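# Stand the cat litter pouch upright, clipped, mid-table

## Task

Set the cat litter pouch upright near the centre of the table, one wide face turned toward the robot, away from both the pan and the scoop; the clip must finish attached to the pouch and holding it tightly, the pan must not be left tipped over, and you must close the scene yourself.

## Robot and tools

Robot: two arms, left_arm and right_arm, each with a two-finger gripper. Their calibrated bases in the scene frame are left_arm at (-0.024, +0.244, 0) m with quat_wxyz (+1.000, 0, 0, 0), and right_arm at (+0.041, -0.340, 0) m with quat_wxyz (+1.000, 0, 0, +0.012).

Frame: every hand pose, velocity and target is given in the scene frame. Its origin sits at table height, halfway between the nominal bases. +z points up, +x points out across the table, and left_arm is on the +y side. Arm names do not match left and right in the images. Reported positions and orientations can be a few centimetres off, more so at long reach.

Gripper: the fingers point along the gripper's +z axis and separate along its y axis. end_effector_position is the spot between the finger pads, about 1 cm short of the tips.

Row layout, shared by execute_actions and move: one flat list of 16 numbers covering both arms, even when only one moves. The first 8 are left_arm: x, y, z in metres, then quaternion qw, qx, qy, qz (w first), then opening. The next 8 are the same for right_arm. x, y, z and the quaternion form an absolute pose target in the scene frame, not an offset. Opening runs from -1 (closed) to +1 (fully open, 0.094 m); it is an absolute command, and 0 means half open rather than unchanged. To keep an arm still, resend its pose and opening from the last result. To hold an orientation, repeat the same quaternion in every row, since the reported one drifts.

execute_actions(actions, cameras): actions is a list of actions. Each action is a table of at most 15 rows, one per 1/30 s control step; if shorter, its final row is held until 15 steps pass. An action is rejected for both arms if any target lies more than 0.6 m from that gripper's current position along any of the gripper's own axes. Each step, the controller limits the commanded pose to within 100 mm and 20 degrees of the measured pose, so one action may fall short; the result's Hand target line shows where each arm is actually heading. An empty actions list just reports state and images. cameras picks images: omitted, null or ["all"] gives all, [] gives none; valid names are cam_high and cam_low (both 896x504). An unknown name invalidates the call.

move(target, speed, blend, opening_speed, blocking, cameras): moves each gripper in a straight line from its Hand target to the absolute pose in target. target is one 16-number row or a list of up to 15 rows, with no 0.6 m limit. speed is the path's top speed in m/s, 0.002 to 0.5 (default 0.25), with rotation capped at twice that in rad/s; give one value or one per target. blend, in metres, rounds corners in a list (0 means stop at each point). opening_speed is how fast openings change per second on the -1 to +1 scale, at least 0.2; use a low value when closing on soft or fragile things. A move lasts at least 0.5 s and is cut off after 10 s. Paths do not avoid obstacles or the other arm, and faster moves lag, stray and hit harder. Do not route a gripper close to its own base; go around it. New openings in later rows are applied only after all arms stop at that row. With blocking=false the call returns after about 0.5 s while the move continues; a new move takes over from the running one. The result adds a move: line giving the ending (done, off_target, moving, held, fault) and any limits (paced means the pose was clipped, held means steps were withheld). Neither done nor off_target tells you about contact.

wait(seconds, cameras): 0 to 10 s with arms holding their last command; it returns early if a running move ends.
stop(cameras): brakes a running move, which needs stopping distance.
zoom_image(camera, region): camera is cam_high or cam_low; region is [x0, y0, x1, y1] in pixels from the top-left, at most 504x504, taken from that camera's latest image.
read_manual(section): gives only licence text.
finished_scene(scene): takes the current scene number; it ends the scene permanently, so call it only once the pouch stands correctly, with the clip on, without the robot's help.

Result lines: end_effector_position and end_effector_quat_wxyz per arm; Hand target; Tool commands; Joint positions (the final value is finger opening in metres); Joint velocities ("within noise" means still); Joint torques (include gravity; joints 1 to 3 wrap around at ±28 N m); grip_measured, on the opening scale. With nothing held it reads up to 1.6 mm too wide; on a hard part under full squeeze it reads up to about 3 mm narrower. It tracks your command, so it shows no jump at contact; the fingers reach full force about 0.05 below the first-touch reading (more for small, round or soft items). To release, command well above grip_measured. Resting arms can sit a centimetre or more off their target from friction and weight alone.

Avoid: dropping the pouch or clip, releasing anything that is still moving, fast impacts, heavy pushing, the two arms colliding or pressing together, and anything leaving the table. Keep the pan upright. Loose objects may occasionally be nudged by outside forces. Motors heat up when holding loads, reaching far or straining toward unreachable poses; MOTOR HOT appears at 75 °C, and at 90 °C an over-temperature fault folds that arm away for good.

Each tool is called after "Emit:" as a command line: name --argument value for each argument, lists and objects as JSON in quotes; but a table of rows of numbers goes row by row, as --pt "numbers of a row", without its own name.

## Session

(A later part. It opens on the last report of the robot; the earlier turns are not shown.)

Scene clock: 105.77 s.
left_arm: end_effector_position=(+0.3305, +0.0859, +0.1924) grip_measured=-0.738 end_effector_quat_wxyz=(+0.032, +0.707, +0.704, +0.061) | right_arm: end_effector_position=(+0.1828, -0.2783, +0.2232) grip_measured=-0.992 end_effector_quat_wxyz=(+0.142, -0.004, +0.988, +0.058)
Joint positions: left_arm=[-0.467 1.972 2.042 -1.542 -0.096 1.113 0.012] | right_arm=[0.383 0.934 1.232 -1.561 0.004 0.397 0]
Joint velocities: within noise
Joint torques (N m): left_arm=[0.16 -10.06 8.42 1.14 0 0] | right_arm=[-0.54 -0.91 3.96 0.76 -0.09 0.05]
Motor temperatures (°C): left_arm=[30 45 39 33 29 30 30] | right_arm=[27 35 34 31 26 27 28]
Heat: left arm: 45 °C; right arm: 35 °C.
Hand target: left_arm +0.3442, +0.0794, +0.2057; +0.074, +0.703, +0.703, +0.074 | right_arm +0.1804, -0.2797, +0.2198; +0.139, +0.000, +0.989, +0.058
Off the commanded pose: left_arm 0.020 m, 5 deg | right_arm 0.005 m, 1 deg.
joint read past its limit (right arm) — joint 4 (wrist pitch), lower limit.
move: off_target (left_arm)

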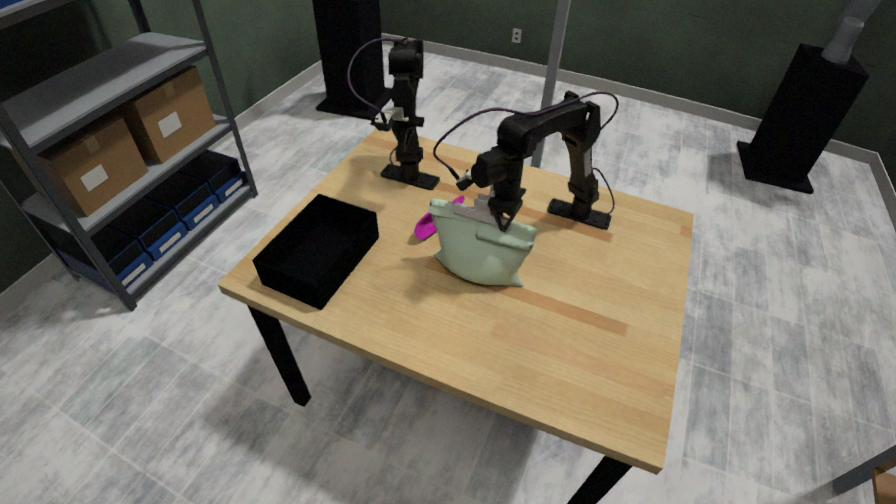

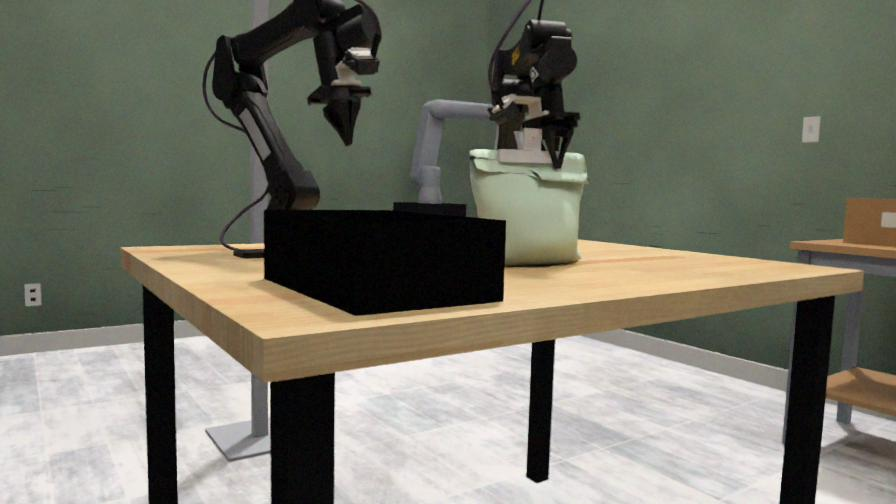

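Emit:
move --pt "0.354 0.076 0.192 0.0739 0.7032 0.7032 0.0739 -0.95 0.1803 -0.2798 0.2198 0.139 0 0.989 0.058 -1" --pt "0.354 0.076 0.176 0.0739 0.7032 0.7032 0.0739 -0.95 0.1803 -0.2798 0.2198 0.139 0 0.989 0.058 -1" --speed 0.05 --cameras '["cam_high", "cam_low"]'

Emit:
zoom_image --camera "cam_high" --region '[400, 180, 560, 320]'

Emit:
zoom_image --camera "cam_low" --region '[420, 140, 680, 300]'

Scene clock: 107.27 s.
left_arm: end_effector_position=(+0.3514, +0.0813, +0.1740) grip_measured=-0.738 end_effector_quat_wxyz=(+0.055, +0.704, +0.704, +0.077) | right_arm: end_effector_position=(+0.1828, -0.2783, +0.2232) grip_measured=-0.992 end_effector_quat_wxyz=(+0.142, -0.004, +0.988, +0.058)
Joint positions: left_arm=[-0.46 1.98 1.97 -1.406 -0.111 1.12 0.012] | right_arm=[0.383 0.934 1.232 -1.561 0.004 0.397 0]
Joint velocities: within noise
Joint torques (N m): left_arm=[-0.01 -10.28 5.41 1.14 0.11 -0.03] | right_arm=[-0.59 -0.99 4.19 0.7 -0.1 0.03]
Motor temperatures (°C): left_arm=[30 44 39 33 29 30 30] | right_arm=[27 35 34 31 26 27 28]
Heat: left arm: 44 °C; right arm: 35 °C.
Hand target: left_arm +0.3540, +0.0760, +0.1762; +0.073, +0.703, +0.703, +0.074 | right_arm +0.1804, -0.2797, +0.2198; +0.139, +0.000, +0.989, +0.058
Off the commanded pose: left_arm 0.006 m, 2 deg | right_arm 0.005 m, 1 deg.
joint read past its limit (right arm) — joint 4 (wrist pitch), lower limit.
move: done

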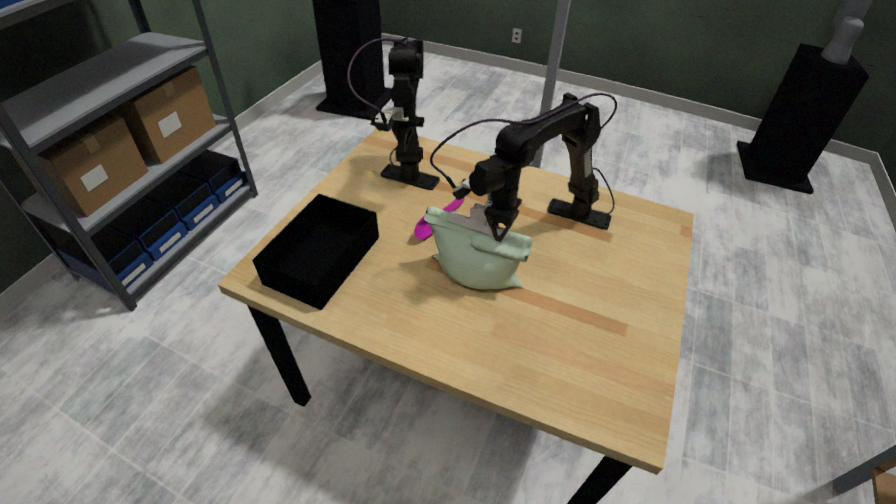

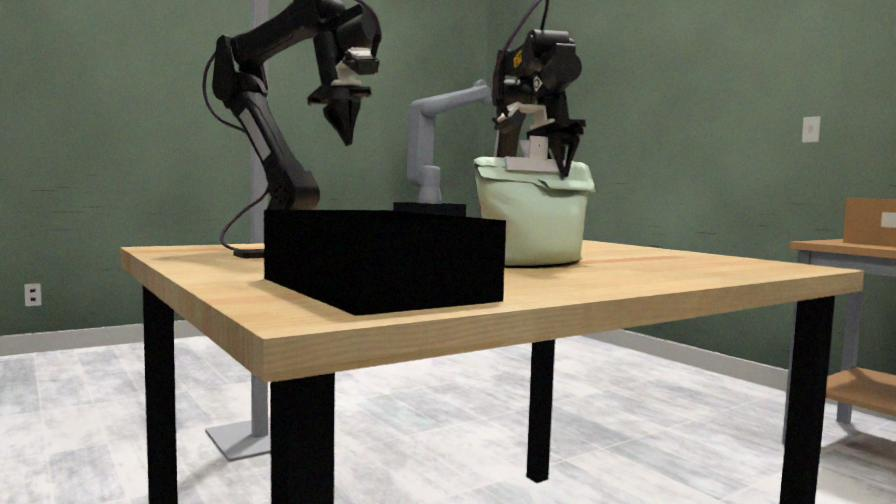

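Scaled by 3.150.

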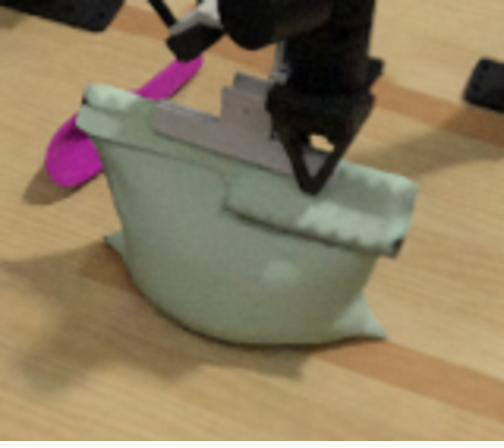

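Scaled by 1.938.

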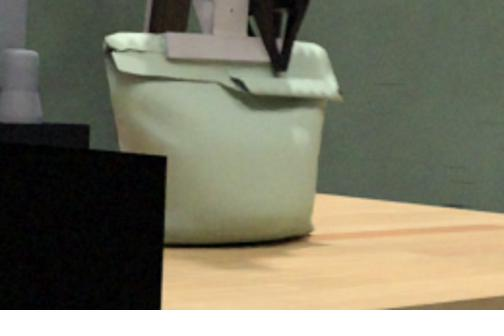

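Emit:
move --pt "0.354 0.076 0.176 0.0739 0.7032 0.7032 0.0739 -0.4 0.1803 -0.2798 0.2198 0.139 0 0.989 0.058 -1" --speed 0.05 --opening_speed 0.3 --cameras '["cam_high", "cam_low"]'

Emit:
zoom_image --camera "cam_high" --region '[400, 180, 560, 320]'

Emit:
zoom_image --camera "cam_low" --region '[420, 140, 680, 300]'

Scene clock: 109.60 s.
left_arm: end_effector_position=(+0.3557, +0.0791, +0.1747) grip_measured=-0.402 end_effector_quat_wxyz=(+0.065, +0.703, +0.704, +0.080) | right_arm: end_effector_position=(+0.1828, -0.2783, +0.2232) grip_measured=-0.992 end_effector_quat_wxyz=(+0.142, -0.004, +0.988, +0.058)
Joint positions: left_arm=[-0.46 1.98 1.97 -1.386 -0.11 1.12 0.028] | right_arm=[0.383 0.934 1.232 -1.561 0.004 0.397 0]
Joint velocities: within noise
Joint torques (N m): left_arm=[-0.09 -10.3 4.98 0.87 0.11 0.01] | right_arm=[-0.72 -0.85 4.18 0.76 -0.07 0.02]
Motor temperatures (°C): left_arm=[30 44 39 33 29 30 30] | right_arm=[27 35 34 31 26 27 28]
Heat: left arm: 44 °C; right arm: 35 °C.
Hand target: left_arm +0.3541, +0.0759, +0.1760; +0.074, +0.703, +0.703, +0.074 | right_arm +0.1804, -0.2797, +0.2198; +0.139, +0.000, +0.989, +0.058
Off the commanded pose: left_arm 0.004 m, 1 deg | right_arm 0.005 m, 1 deg.
joint read past its limit (right arm) — joint 4 (wrist pitch), lower limit.
move: done

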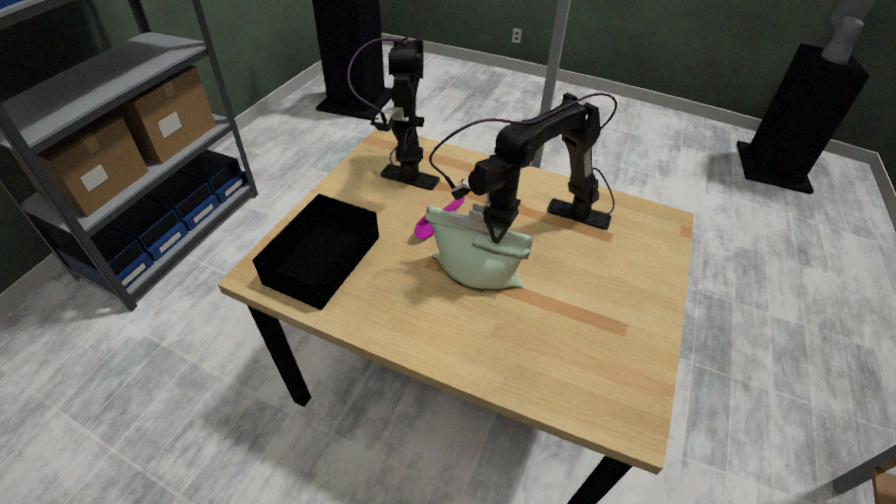

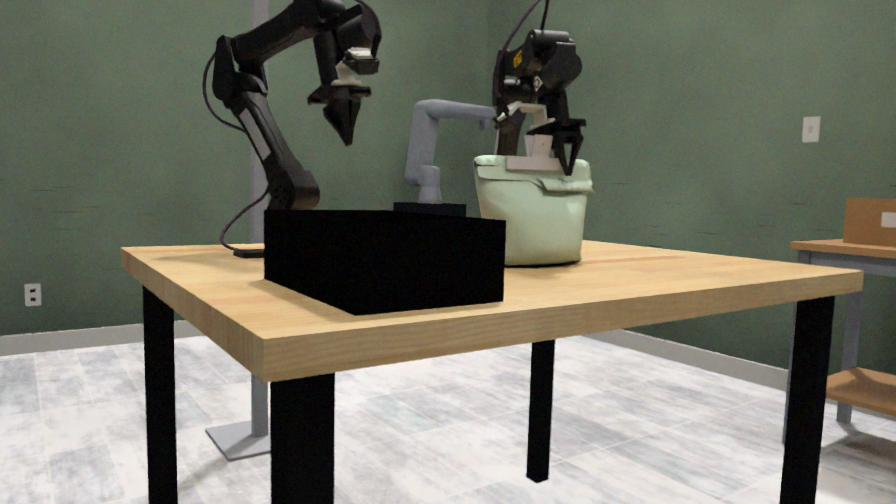

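Scaled by 3.150.

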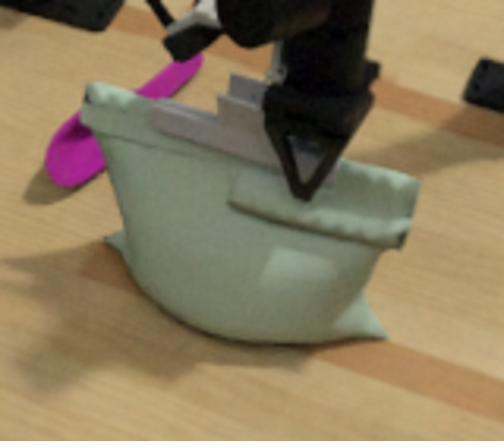

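Scaled by 1.938.

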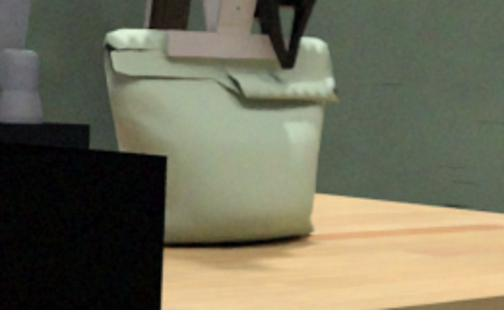

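Emit:
move --pt "0.354 0.076 0.176 0.0739 0.7032 0.7032 0.0739 0.1 0.1803 -0.2798 0.2198 0.139 0 0.989 0.058 -1" --pt "0.347 0.077 0.212 0.0739 0.7032 0.7032 0.0739 0.1 0.1803 -0.2798 0.2198 0.139 0 0.989 0.058 -1" --speed 0.06 --opening_speed 0.4 --cameras '["cam_high", "cam_low"]'

Emit:
zoom_image --camera "cam_high" --region '[400, 180, 560, 320]'

Emit:
zoom_image --camera "cam_low" --region '[420, 140, 680, 300]'

Scene clock: 112.67 s.
left_arm: end_effector_position=(+0.3490, +0.0818, +0.2091) grip_measured=+0.099 end_effector_quat_wxyz=(+0.071, +0.702, +0.704, +0.081) | right_arm: end_effector_position=(+0.1828, -0.2783, +0.2232) grip_measured=-0.992 end_effector_quat_wxyz=(+0.142, -0.004, +0.988, +0.058)
Joint positions: left_arm=[-0.46 1.98 2.11 -1.513 -0.107 1.12 0.052] | right_arm=[0.383 0.934 1.232 -1.561 0.004 0.397 0]
Joint velocities: within noise
Joint torques (N m): left_arm=[-0.4 -8.57 8.43 0.59 0.06 -0.09] | right_arm=[-0.49 -0.87 4.26 0.74 -0.1 0.03]
Motor temperatures (°C): left_arm=[30 45 39 33 29 30 29] | right_arm=[27 35 34 31 26 27 28]
Heat: left arm: 45 °C; right arm: 35 °C.
Hand target: left_arm +0.3469, +0.0771, +0.2119; +0.074, +0.703, +0.703, +0.074 | right_arm +0.1804, -0.2797, +0.2198; +0.139, +0.000, +0.989, +0.058
Off the commanded pose: left_arm 0.006 m, 1 deg | right_arm 0.005 m, 1 deg.
joint read past its limit (right arm) — joint 4 (wrist pitch), lower limit.
move: done

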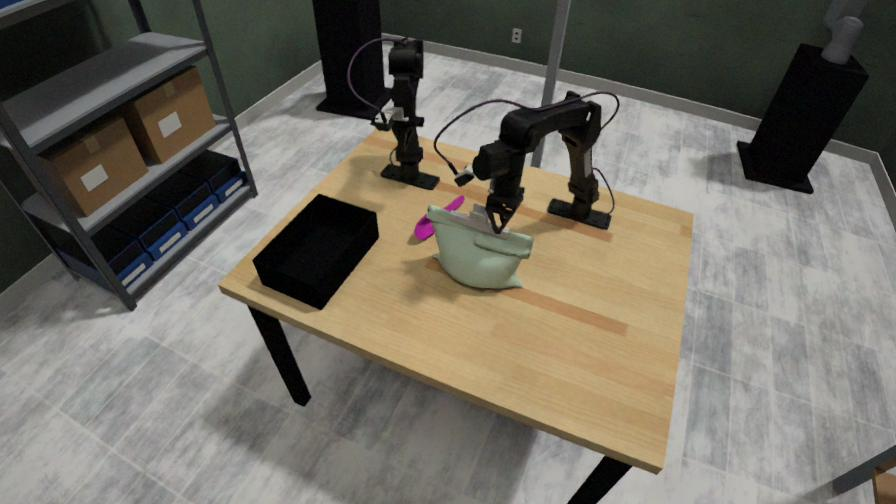

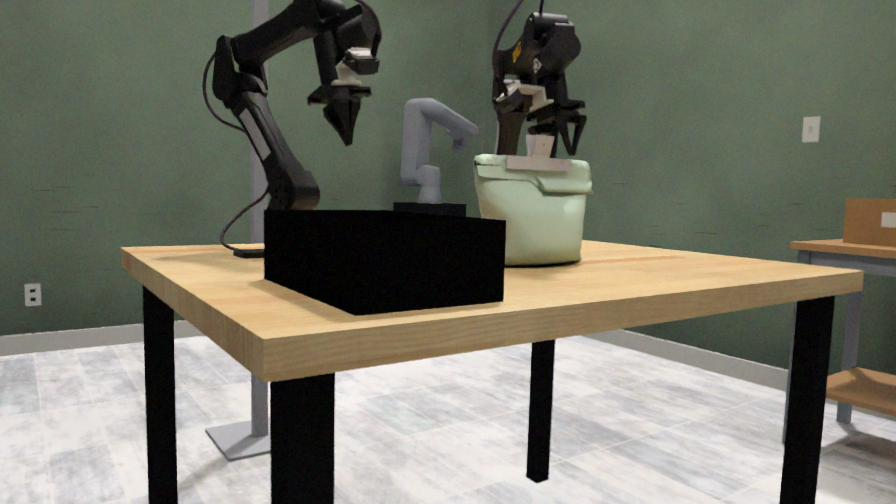

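Scaled by 3.150.

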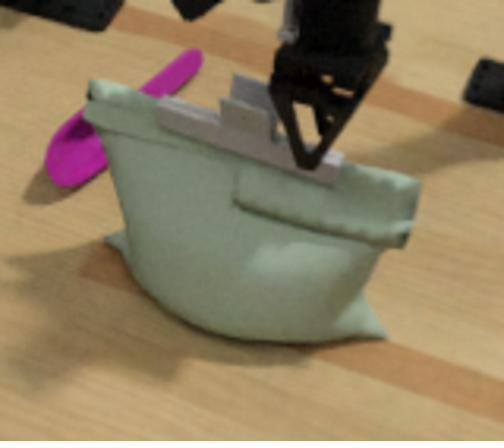

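Scaled by 1.938.

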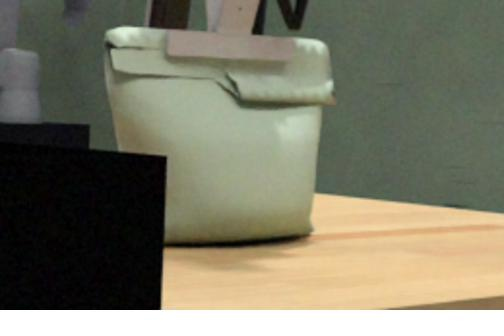

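Emit:
move --pt "0.325 0.082 0.245 0.1300 0.6950 0.6950 0.1300 0.1 0.1803 -0.2798 0.2198 0.139 0 0.989 0.058 -1" --pt "0.26 0.14 0.28 0.1531 0.6903 0.6903 0.1531 0.1 0.1803 -0.2798 0.2198 0.139 0 0.989 0.058 -1" --speed 0.15 --blend 0.01 --cameras '["cam_high", "cam_low"]'

Emit:
zoom_image --camera "cam_high" --region '[400, 180, 560, 320]'

Emit:
zoom_image --camera "cam_low" --region '[420, 140, 680, 300]'

Scene clock: 114.67 s.
left_arm: end_effector_position=(+0.2642, +0.1359, +0.2830) grip_measured=+0.099 end_effector_quat_wxyz=(+0.162, +0.690, +0.689, +0.155) | right_arm: end_effector_position=(+0.1828, -0.2783, +0.2232) grip_measured=-0.992 end_effector_quat_wxyz=(+0.142, -0.004, +0.988, +0.058)
Joint positions: left_arm=[-0.472 1.455 1.742 -1.445 -0.19 1.14 0.052] | right_arm=[0.383 0.934 1.232 -1.561 0.004 0.397 0]
Joint velocities: within noise
Joint torques (N m): left_arm=[0.36 -4.53 5.03 0.99 -0.19 0.05] | right_arm=[-0.64 -0.92 4.18 0.73 -0.13 0.01]
Motor temperatures (°C): left_arm=[30 44 38 33 29 30 29] | right_arm=[27 35 34 31 26 27 28]
Heat: left arm: 44 °C; right arm: 35 °C.
Hand target: left_arm +0.2600, +0.1399, +0.2800; +0.153, +0.690, +0.690, +0.153 | right_arm +0.1804, -0.2797, +0.2198; +0.139, +0.000, +0.989, +0.058
Off the commanded pose: left_arm 0.007 m, 1 deg | right_arm 0.005 m, 1 deg.
joint read past its limit (right arm) — joint 4 (wrist pitch), lower limit.
move: done

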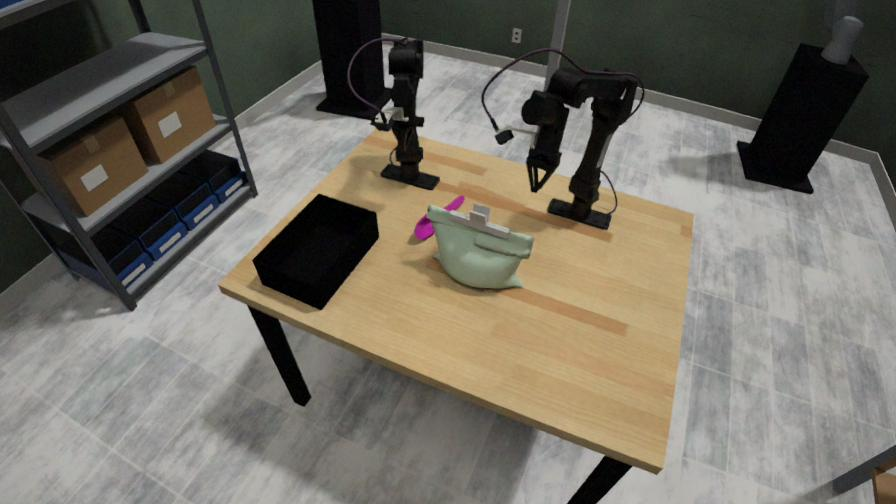

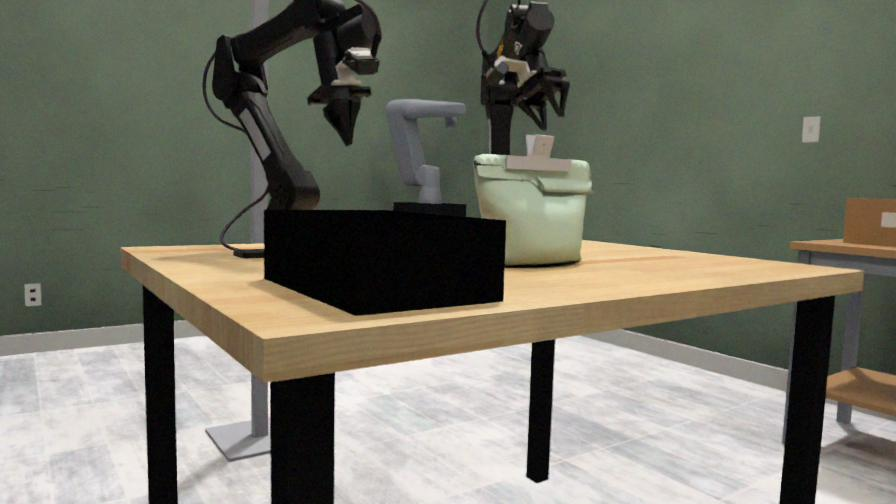

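Scaled by 3.150.

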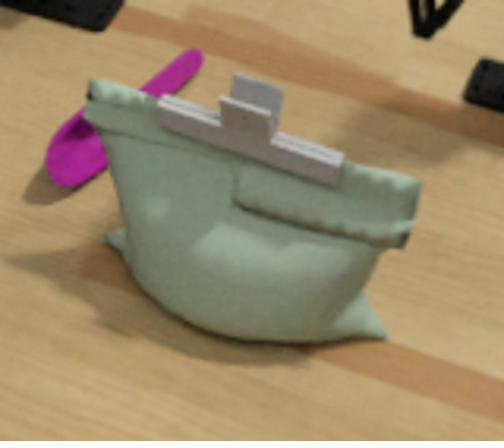

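Scaled by 1.938.

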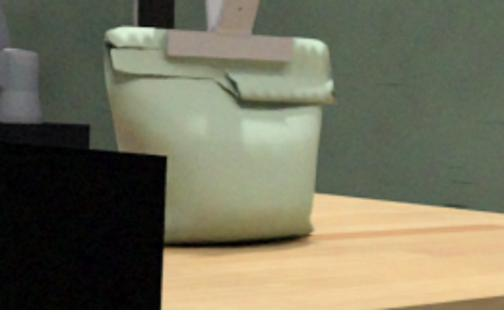

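Emit:
move --pt "0.325 0.082 0.245 0.1300 0.6950 0.6950 0.1300 0.1 0.1803 -0.2798 0.2198 0.139 0 0.989 0.058 -1" --pt "0.345 0.077 0.215 0.0739 0.7032 0.7032 0.0739 0.1 0.1803 -0.2798 0.2198 0.139 0 0.989 0.058 -1" --speed 0.12 --blend 0.01 --cameras '["cam_high"]'

Emit:
zoom_image --camera "cam_high" --region '[400, 180, 560, 320]'

Scene clock: 120.00 s.
left_arm: end_effector_position=(+0.3445, +0.0782, +0.2145) grip_measured=+0.099 end_effector_quat_wxyz=(+0.075, +0.702, +0.703, +0.081) | right_arm: end_effector_position=(+0.1828, -0.2783, +0.2232) grip_measured=-0.992 end_effector_quat_wxyz=(+0.142, -0.004, +0.988, +0.058)
Joint positions: left_arm=[-0.473 1.97 2.117 -1.524 -0.108 1.107 0.052] | right_arm=[0.383 0.934 1.232 -1.561 0.004 0.397 0]
Joint velocities: within noise
Joint torques (N m): left_arm=[0.49 -7.9 8.38 0.66 0.05 0.09] | right_arm=[-0.58 -0.73 4.1 0.7 -0.04 0.07]
Motor temperatures (°C): left_arm=[30 41 39 33 29 30 29] | right_arm=[27 35 34 31 26 27 28]
Heat: left arm: 41 °C; right arm: 35 °C.
Hand target: left_arm +0.3450, +0.0771, +0.2150; +0.074, +0.703, +0.703, +0.074 | right_arm +0.1804, -0.2797, +0.2198; +0.139, +0.000, +0.989, +0.058
Off the commanded pose: left_arm 0.001 m, 1 deg | right_arm 0.005 m, 1 deg.
joint read past its limit (right arm) — joint 4 (wrist pitch), lower limit.
move: done
Images, in order (width x height): cam_high 896x504.

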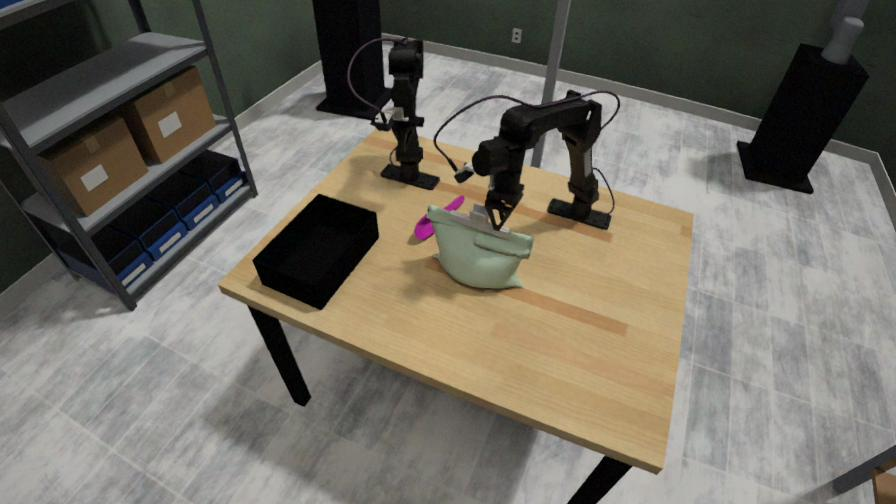

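Scaled by 3.150.

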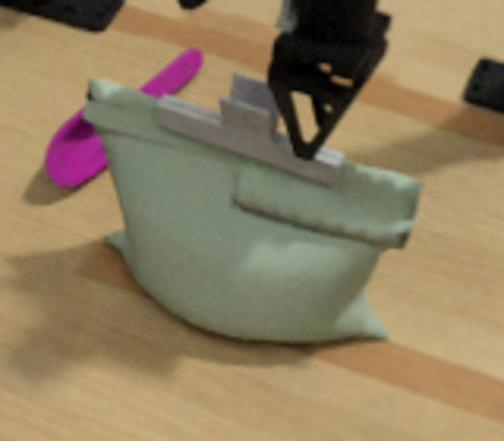

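Emit:
move --pt "0.350 0.077 0.182 0.0739 0.7032 0.7032 0.0739 0.1 0.1803 -0.2798 0.2198 0.139 0 0.989 0.058 -1" --pt "0.350 0.077 0.1815 0.0739 0.7032 0.7032 0.0739 -0.95 0.1803 -0.2798 0.2198 0.139 0 0.989 0.058 -1" --speed 0.06 --opening_speed 0.4 --cameras '["cam_high"]'

Emit:
zoom_image --camera "cam_high" --region '[400, 180, 560, 320]'

Scene clock: 124.20 s.
left_arm: end_effector_position=(+0.3512, +0.0770, +0.1786) grip_measured=-0.668 end_effector_quat_wxyz=(+0.066, +0.704, +0.703, +0.078) | right_arm: end_effector_position=(+0.1828, -0.2783, +0.2232) grip_measured=-0.992 end_effector_quat_wxyz=(+0.142, -0.004, +0.988, +0.058)
Joint positions: left_arm=[-0.468 1.97 1.971 -1.398 -0.107 1.115 0.016] | right_arm=[0.383 0.934 1.232 -1.561 0.004 0.397 0]
Joint velocities: within noise
Joint torques (N m): left_arm=[0.35 -10.55 5.38 0.85 0.06 0.01] | right_arm=[-0.51 -0.98 4.26 0.74 -0.03 -0.02]
Motor temperatures (°C): left_arm=[30 41 38 33 29 30 29] | right_arm=[27 35 34 31 26 27 28]
Heat: left arm: 41 °C; right arm: 35 °C.
Hand target: left_arm +0.3500, +0.0770, +0.1816; +0.074, +0.703, +0.703, +0.074 | right_arm +0.1804, -0.2797, +0.2198; +0.139, +0.000, +0.989, +0.058
Off the commanded pose: left_arm 0.003 m, 1 deg | right_arm 0.005 m, 1 deg.
joint read past its limit (right arm) — joint 4 (wrist pitch), lower limit.
move: done
Images, in order (width x height): cam_high 896x504.

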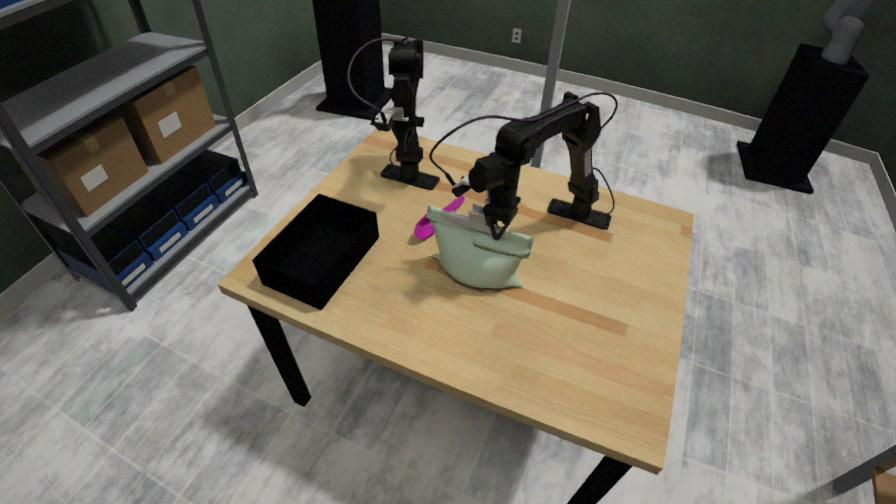

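Scaled by 3.150.

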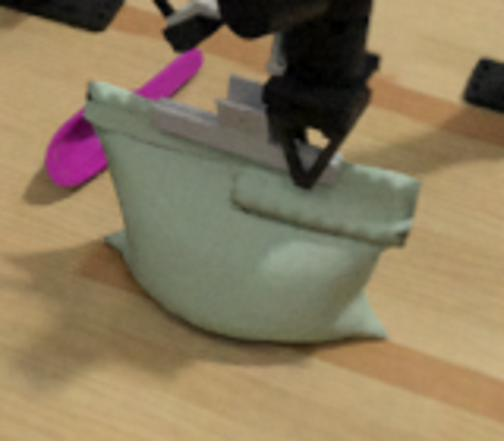

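Emit:
move --pt "0.280 0.065 0.200 0.0860 0.7019 0.7019 0.0860 -0.95 0.1803 -0.2798 0.2198 0.139 0 0.989 0.058 -1" --pt "0.185 0.052 0.190 0.1216 0.6964 0.6964 0.1216 -0.95 0.1803 -0.2798 0.2198 0.139 0 0.989 0.058 -1" --speed 0.07 --blend 0.01 --cameras '["cam_high", "cam_low"]'

Emit:
zoom_image --camera "cam_high" --region '[400, 160, 560, 300]'

Scene clock: 127.47 s.
left_arm: end_effector_position=(+0.1898, +0.0568, +0.1774) grip_measured=-0.675 end_effector_quat_wxyz=(+0.093, +0.696, +0.699, +0.133) | right_arm: end_effector_position=(+0.1828, -0.2783, +0.2232) grip_measured=-0.992 end_effector_quat_wxyz=(+0.142, -0.004, +0.988, +0.058)
Joint positions: left_arm=[-0.901 1.464 1.361 -1.31 -0.287 0.687 0.015] | right_arm=[0.383 0.934 1.232 -1.561 0.004 0.397 0]
Joint velocities: within noise
Joint torques (N m): left_arm=[-1.17 -8.24 6.72 0.8 0.03 0] | right_arm=[-0.61 -0.9 4.18 0.75 -0.06 -0.02]
Motor temperatures (°C): left_arm=[30 42 38 33 29 30 29] | right_arm=[27 35 34 31 26 27 28]
Heat: left arm: 42 °C; right arm: 35 °C.
Hand target: left_arm +0.1850, +0.0522, +0.1898; +0.121, +0.697, +0.696, +0.121 | right_arm +0.1804, -0.2797, +0.2198; +0.139, +0.000, +0.989, +0.058
Off the commanded pose: left_arm 0.014 m, 4 deg | right_arm 0.005 m, 1 deg.
joint read past its limit (right arm) — joint 4 (wrist pitch), lower limit.
move: off_target (left_arm)

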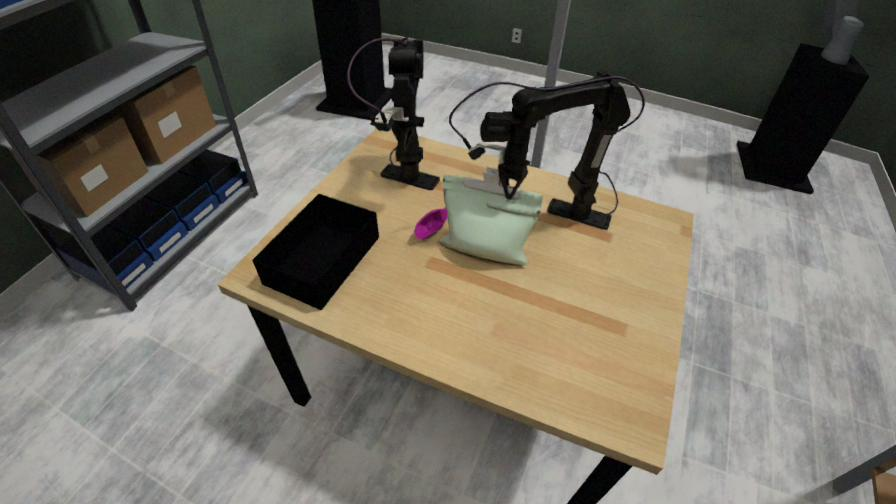

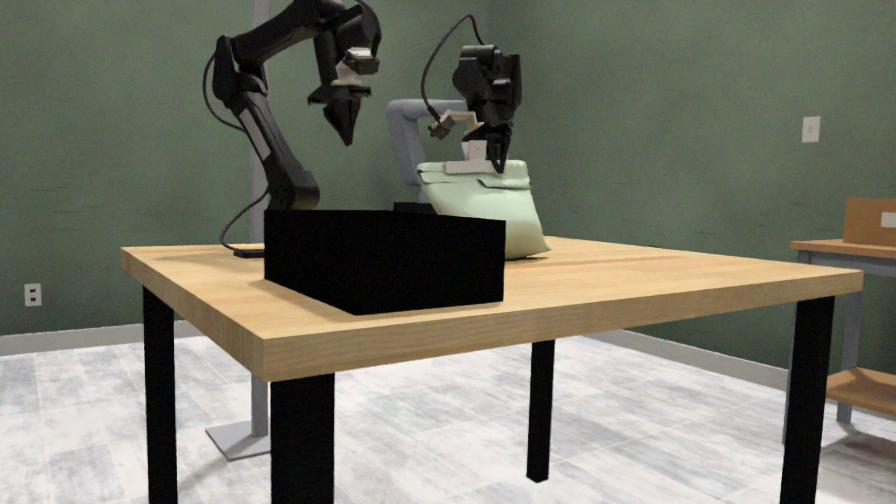

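Scaled by 3.150.

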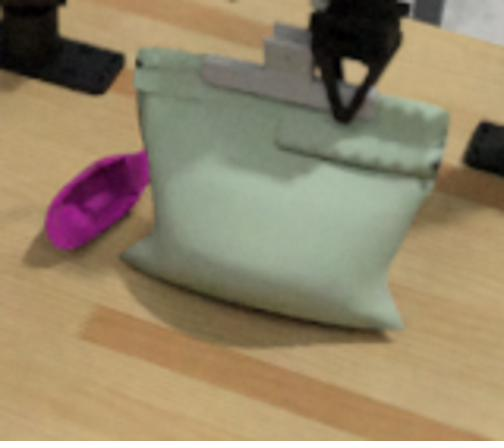

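Emit:
move --pt "0.235 0.065 0.207 0.0860 0.7019 0.7019 0.0860 -0.95 0.1803 -0.2798 0.2198 0.139 0 0.989 0.058 -1" --pt "0.275 0.078 0.218 0.0739 0.7032 0.7032 0.0739 -0.95 0.1803 -0.2798 0.2198 0.139 0 0.989 0.058 -1" --pt "0.285 0.094 0.214 0.0739 0.7032 0.7032 0.0739 -0.95 0.1803 -0.2798 0.2198 0.139 0 0.989 0.058 -1" --speed 0.07 --blend 0.01 --cameras '["cam_high", "cam_low"]'

Emit:
zoom_image --camera "cam_high" --region '[400, 160, 560, 300]'

Emit:
zoom_image --camera "cam_low" --region '[420, 140, 680, 300]'

Scene clock: 130.20 s.
left_arm: end_effector_position=(+0.2762, +0.0951, +0.1942) grip_measured=-0.676 end_effector_quat_wxyz=(+0.043, +0.707, +0.703, +0.062) | right_arm: end_effector_position=(+0.1828, -0.2783, +0.2232) grip_measured=-0.992 end_effector_quat_wxyz=(+0.142, -0.004, +0.988, +0.058)
Joint positions: left_arm=[-0.515 1.727 1.729 -1.456 -0.097 1.067 0.015] | right_arm=[0.383 0.934 1.232 -1.561 0.004 0.397 0]
Joint velocities: within noise
Joint torques (N m): left_arm=[0.64 -8.23 10.93 0.62 -0.12 0.07] | right_arm=[-0.81 -0.95 3.93 0.76 -0.11 0.05]
Motor temperatures (°C): left_arm=[30 41 39 33 29 30 29] | right_arm=[27 35 34 31 26 27 28]
Heat: left arm: 41 °C; right arm: 35 °C.
Hand target: left_arm +0.2842, +0.0944, +0.2138; +0.074, +0.703, +0.703, +0.074 | right_arm +0.1804, -0.2797, +0.2198; +0.139, +0.000, +0.989, +0.058
Off the commanded pose: left_arm 0.022 m, 4 deg | right_arm 0.005 m, 1 deg.
joint read past its limit (right arm) — joint 4 (wrist pitch), lower limit.
move: off_target (left_arm); blend cut to 0.0096 m at target 2

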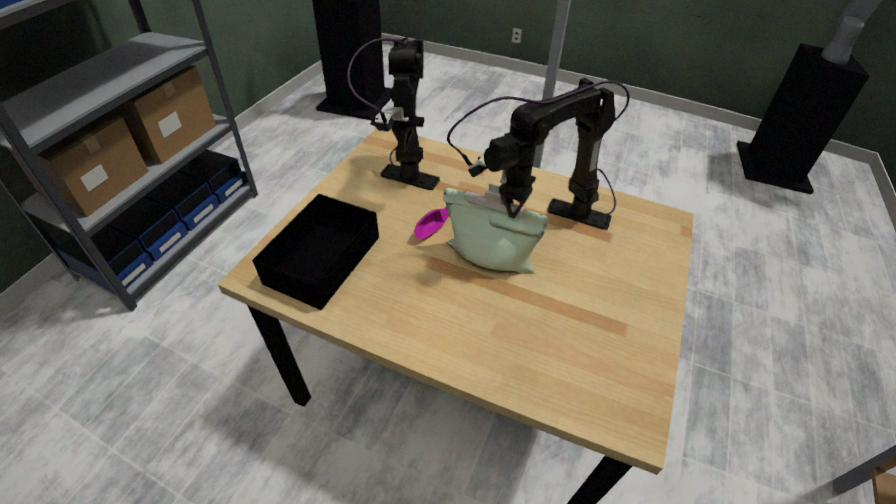

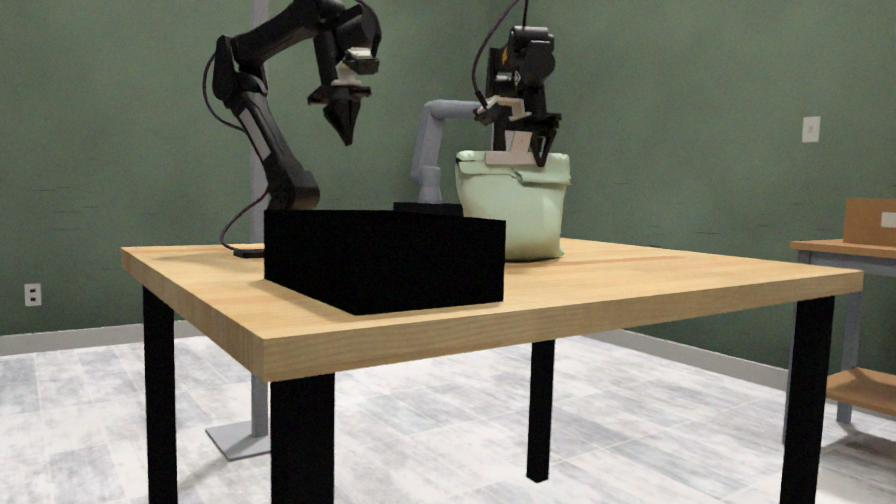

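Scaled by 3.150.

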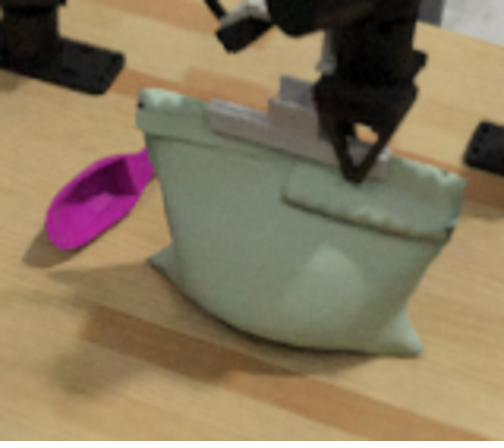

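Scaled by 1.938.

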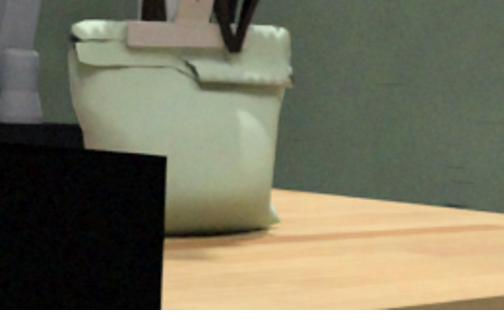

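Emit:
move --pt "0.300 0.093 0.200 0.0739 0.7032 0.7032 0.0739 -0.95 0.1803 -0.2798 0.2198 0.139 0 0.989 0.058 -1" --pt "0.300 0.093 0.180 0.0739 0.7032 0.7032 0.0739 -0.95 0.1803 -0.2798 0.2198 0.139 0 0.989 0.058 -1" --speed 0.05 --cameras '["cam_high", "cam_low"]'

Emit:
zoom_image --camera "cam_high" --region '[400, 160, 560, 300]'

Emit:
zoom_image --camera "cam_low" --region '[420, 140, 680, 300]'

Scene clock: 131.80 s.
left_arm: end_effector_position=(+0.2945, +0.0923, +0.1788) grip_measured=-0.676 end_effector_quat_wxyz=(+0.060, +0.708, +0.700, +0.068) | right_arm: end_effector_position=(+0.1828, -0.2783, +0.2232) grip_measured=-0.992 end_effector_quat_wxyz=(+0.142, -0.004, +0.988, +0.058)
Joint positions: left_arm=[-0.496 1.746 1.685 -1.354 -0.095 1.094 0.015] | right_arm=[0.383 0.934 1.232 -1.561 0.004 0.397 0]
Joint velocities: within noise
Joint torques (N m): left_arm=[0.61 -8.05 5.45 1.05 -0.09 0.01] | right_arm=[-0.61 -0.99 4.03 0.76 -0.1 0.04]
Motor temperatures (°C): left_arm=[30 41 39 33 29 30 29] | right_arm=[27 35 34 31 26 27 28]
Heat: left arm: 41 °C; right arm: 35 °C.
Hand target: left_arm +0.2999, +0.0930, +0.1801; +0.074, +0.703, +0.703, +0.074 | right_arm +0.1804, -0.2797, +0.2198; +0.139, +0.000, +0.989, +0.058
Off the commanded pose: left_arm 0.006 m, 2 deg | right_arm 0.005 m, 1 deg.
joint read past its limit (right arm) — joint 4 (wrist pitch), lower limit.
move: done

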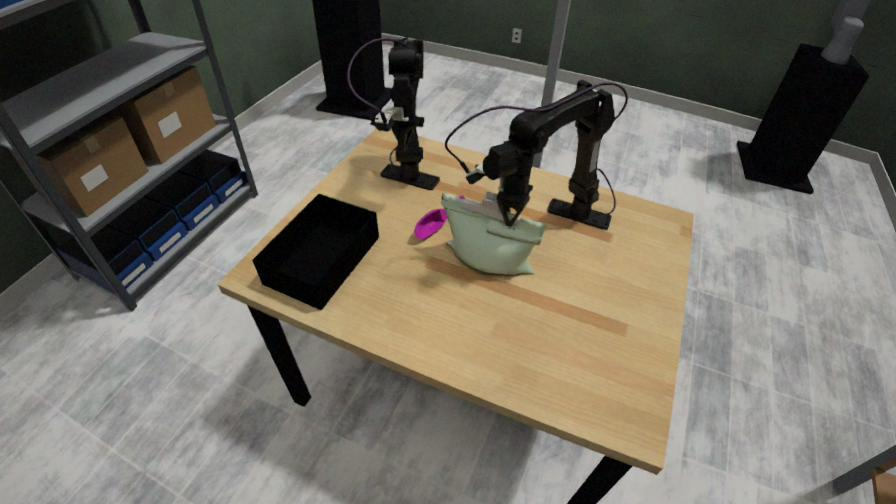

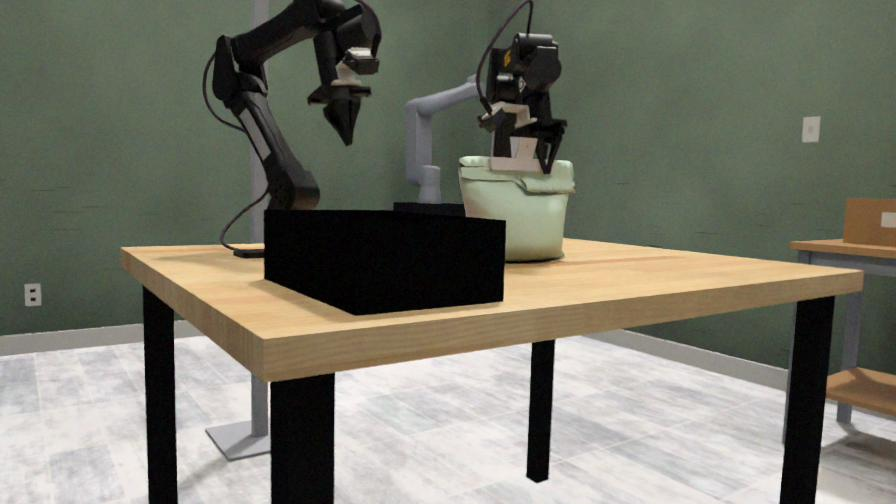

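Scaled by 3.150.

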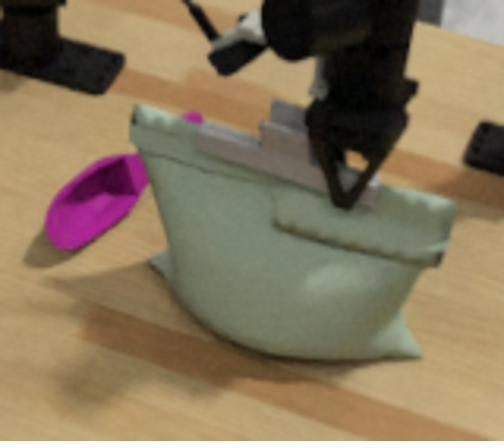

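Scaled by 1.938.

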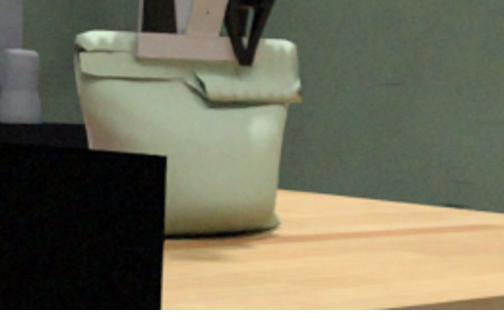

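Emit:
move --pt "0.300 0.093 0.180 0.0739 0.7032 0.7032 0.0739 0.1 0.1803 -0.2798 0.2198 0.139 0 0.989 0.058 -1" --pt "0.293 0.094 0.218 0.0739 0.7032 0.7032 0.0739 0.1 0.1803 -0.2798 0.2198 0.139 0 0.989 0.058 -1" --pt "0.26 0.11 0.26 0.1300 0.6950 0.6950 0.1300 0.1 0.1803 -0.2798 0.2198 0.139 0 0.989 0.058 -1" --pt "0.2 0.2 0.28 0.1531 0.6903 0.6903 0.1531 0.1 0.1803 -0.2798 0.2198 0.139 0 0.989 0.058 -1" --speed '[0.06,0.06,0.12,0.15]' --opening_speed 0.4 --cameras '["cam_high", "cam_low"]'

Emit:
zoom_image --camera "cam_high" --region '[400, 160, 560, 300]'

Emit:
zoom_image --camera "cam_low" --region '[420, 140, 680, 300]'

Scene clock: 137.80 s.
left_arm: end_effector_position=(+0.2052, +0.1994, +0.2849) grip_measured=+0.099 end_effector_quat_wxyz=(+0.161, +0.688, +0.688, +0.164) | right_arm: end_effector_position=(+0.1828, -0.2783, +0.2232) grip_measured=-0.992 end_effector_quat_wxyz=(+0.142, -0.004, +0.988, +0.058)
Joint positions: left_arm=[-0.301 1.182 1.554 -1.499 -0.136 1.3 0.052] | right_arm=[0.383 0.934 1.232 -1.561 0.004 0.397 0]
Joint velocities: within noise
Joint torques (N m): left_arm=[0.39 -1.88 4.82 1.06 0.07 0.05] | right_arm=[-0.66 -0.84 4.16 0.71 -0.09 0.01]
Motor temperatures (°C): left_arm=[30 40 39 33 29 30 29] | right_arm=[27 35 34 31 26 27 28]
Heat: left arm: 40 °C; right arm: 35 °C.
Hand target: left_arm +0.2000, +0.2000, +0.2802; +0.153, +0.690, +0.690, +0.153 | right_arm +0.1804, -0.2797, +0.2198; +0.139, +0.000, +0.989, +0.058
Off the commanded pose: left_arm 0.007 m, 2 deg | right_arm 0.005 m, 1 deg.
joint read past its limit (right arm) — joint 4 (wrist pitch), lower limit.
move: done

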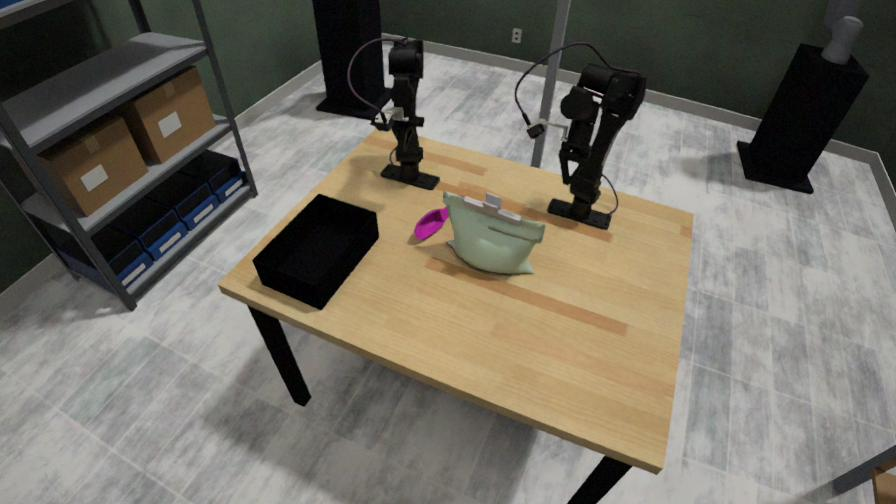

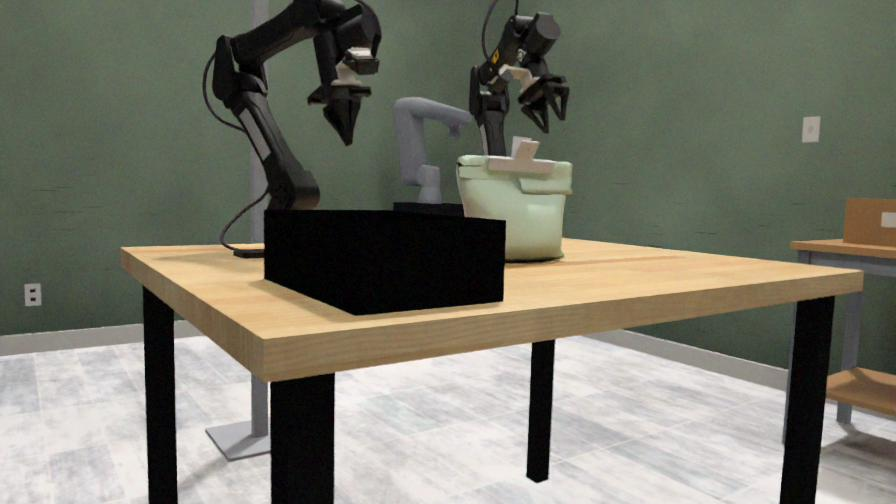

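Scaled by 3.150.

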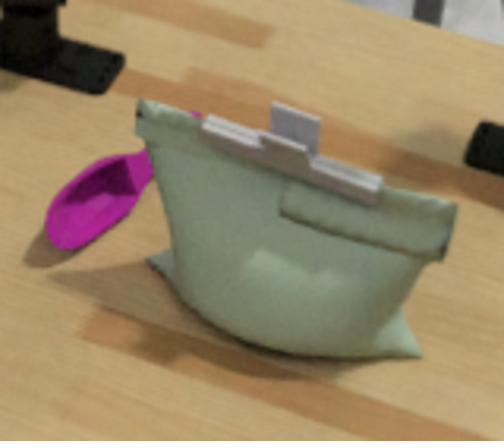

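Scaled by 1.938.

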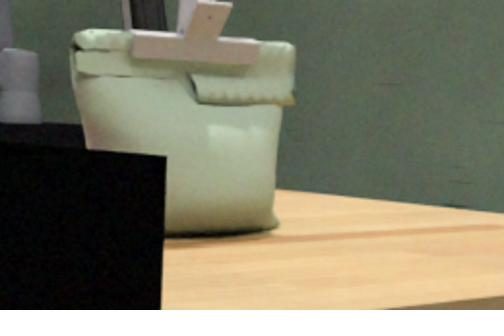

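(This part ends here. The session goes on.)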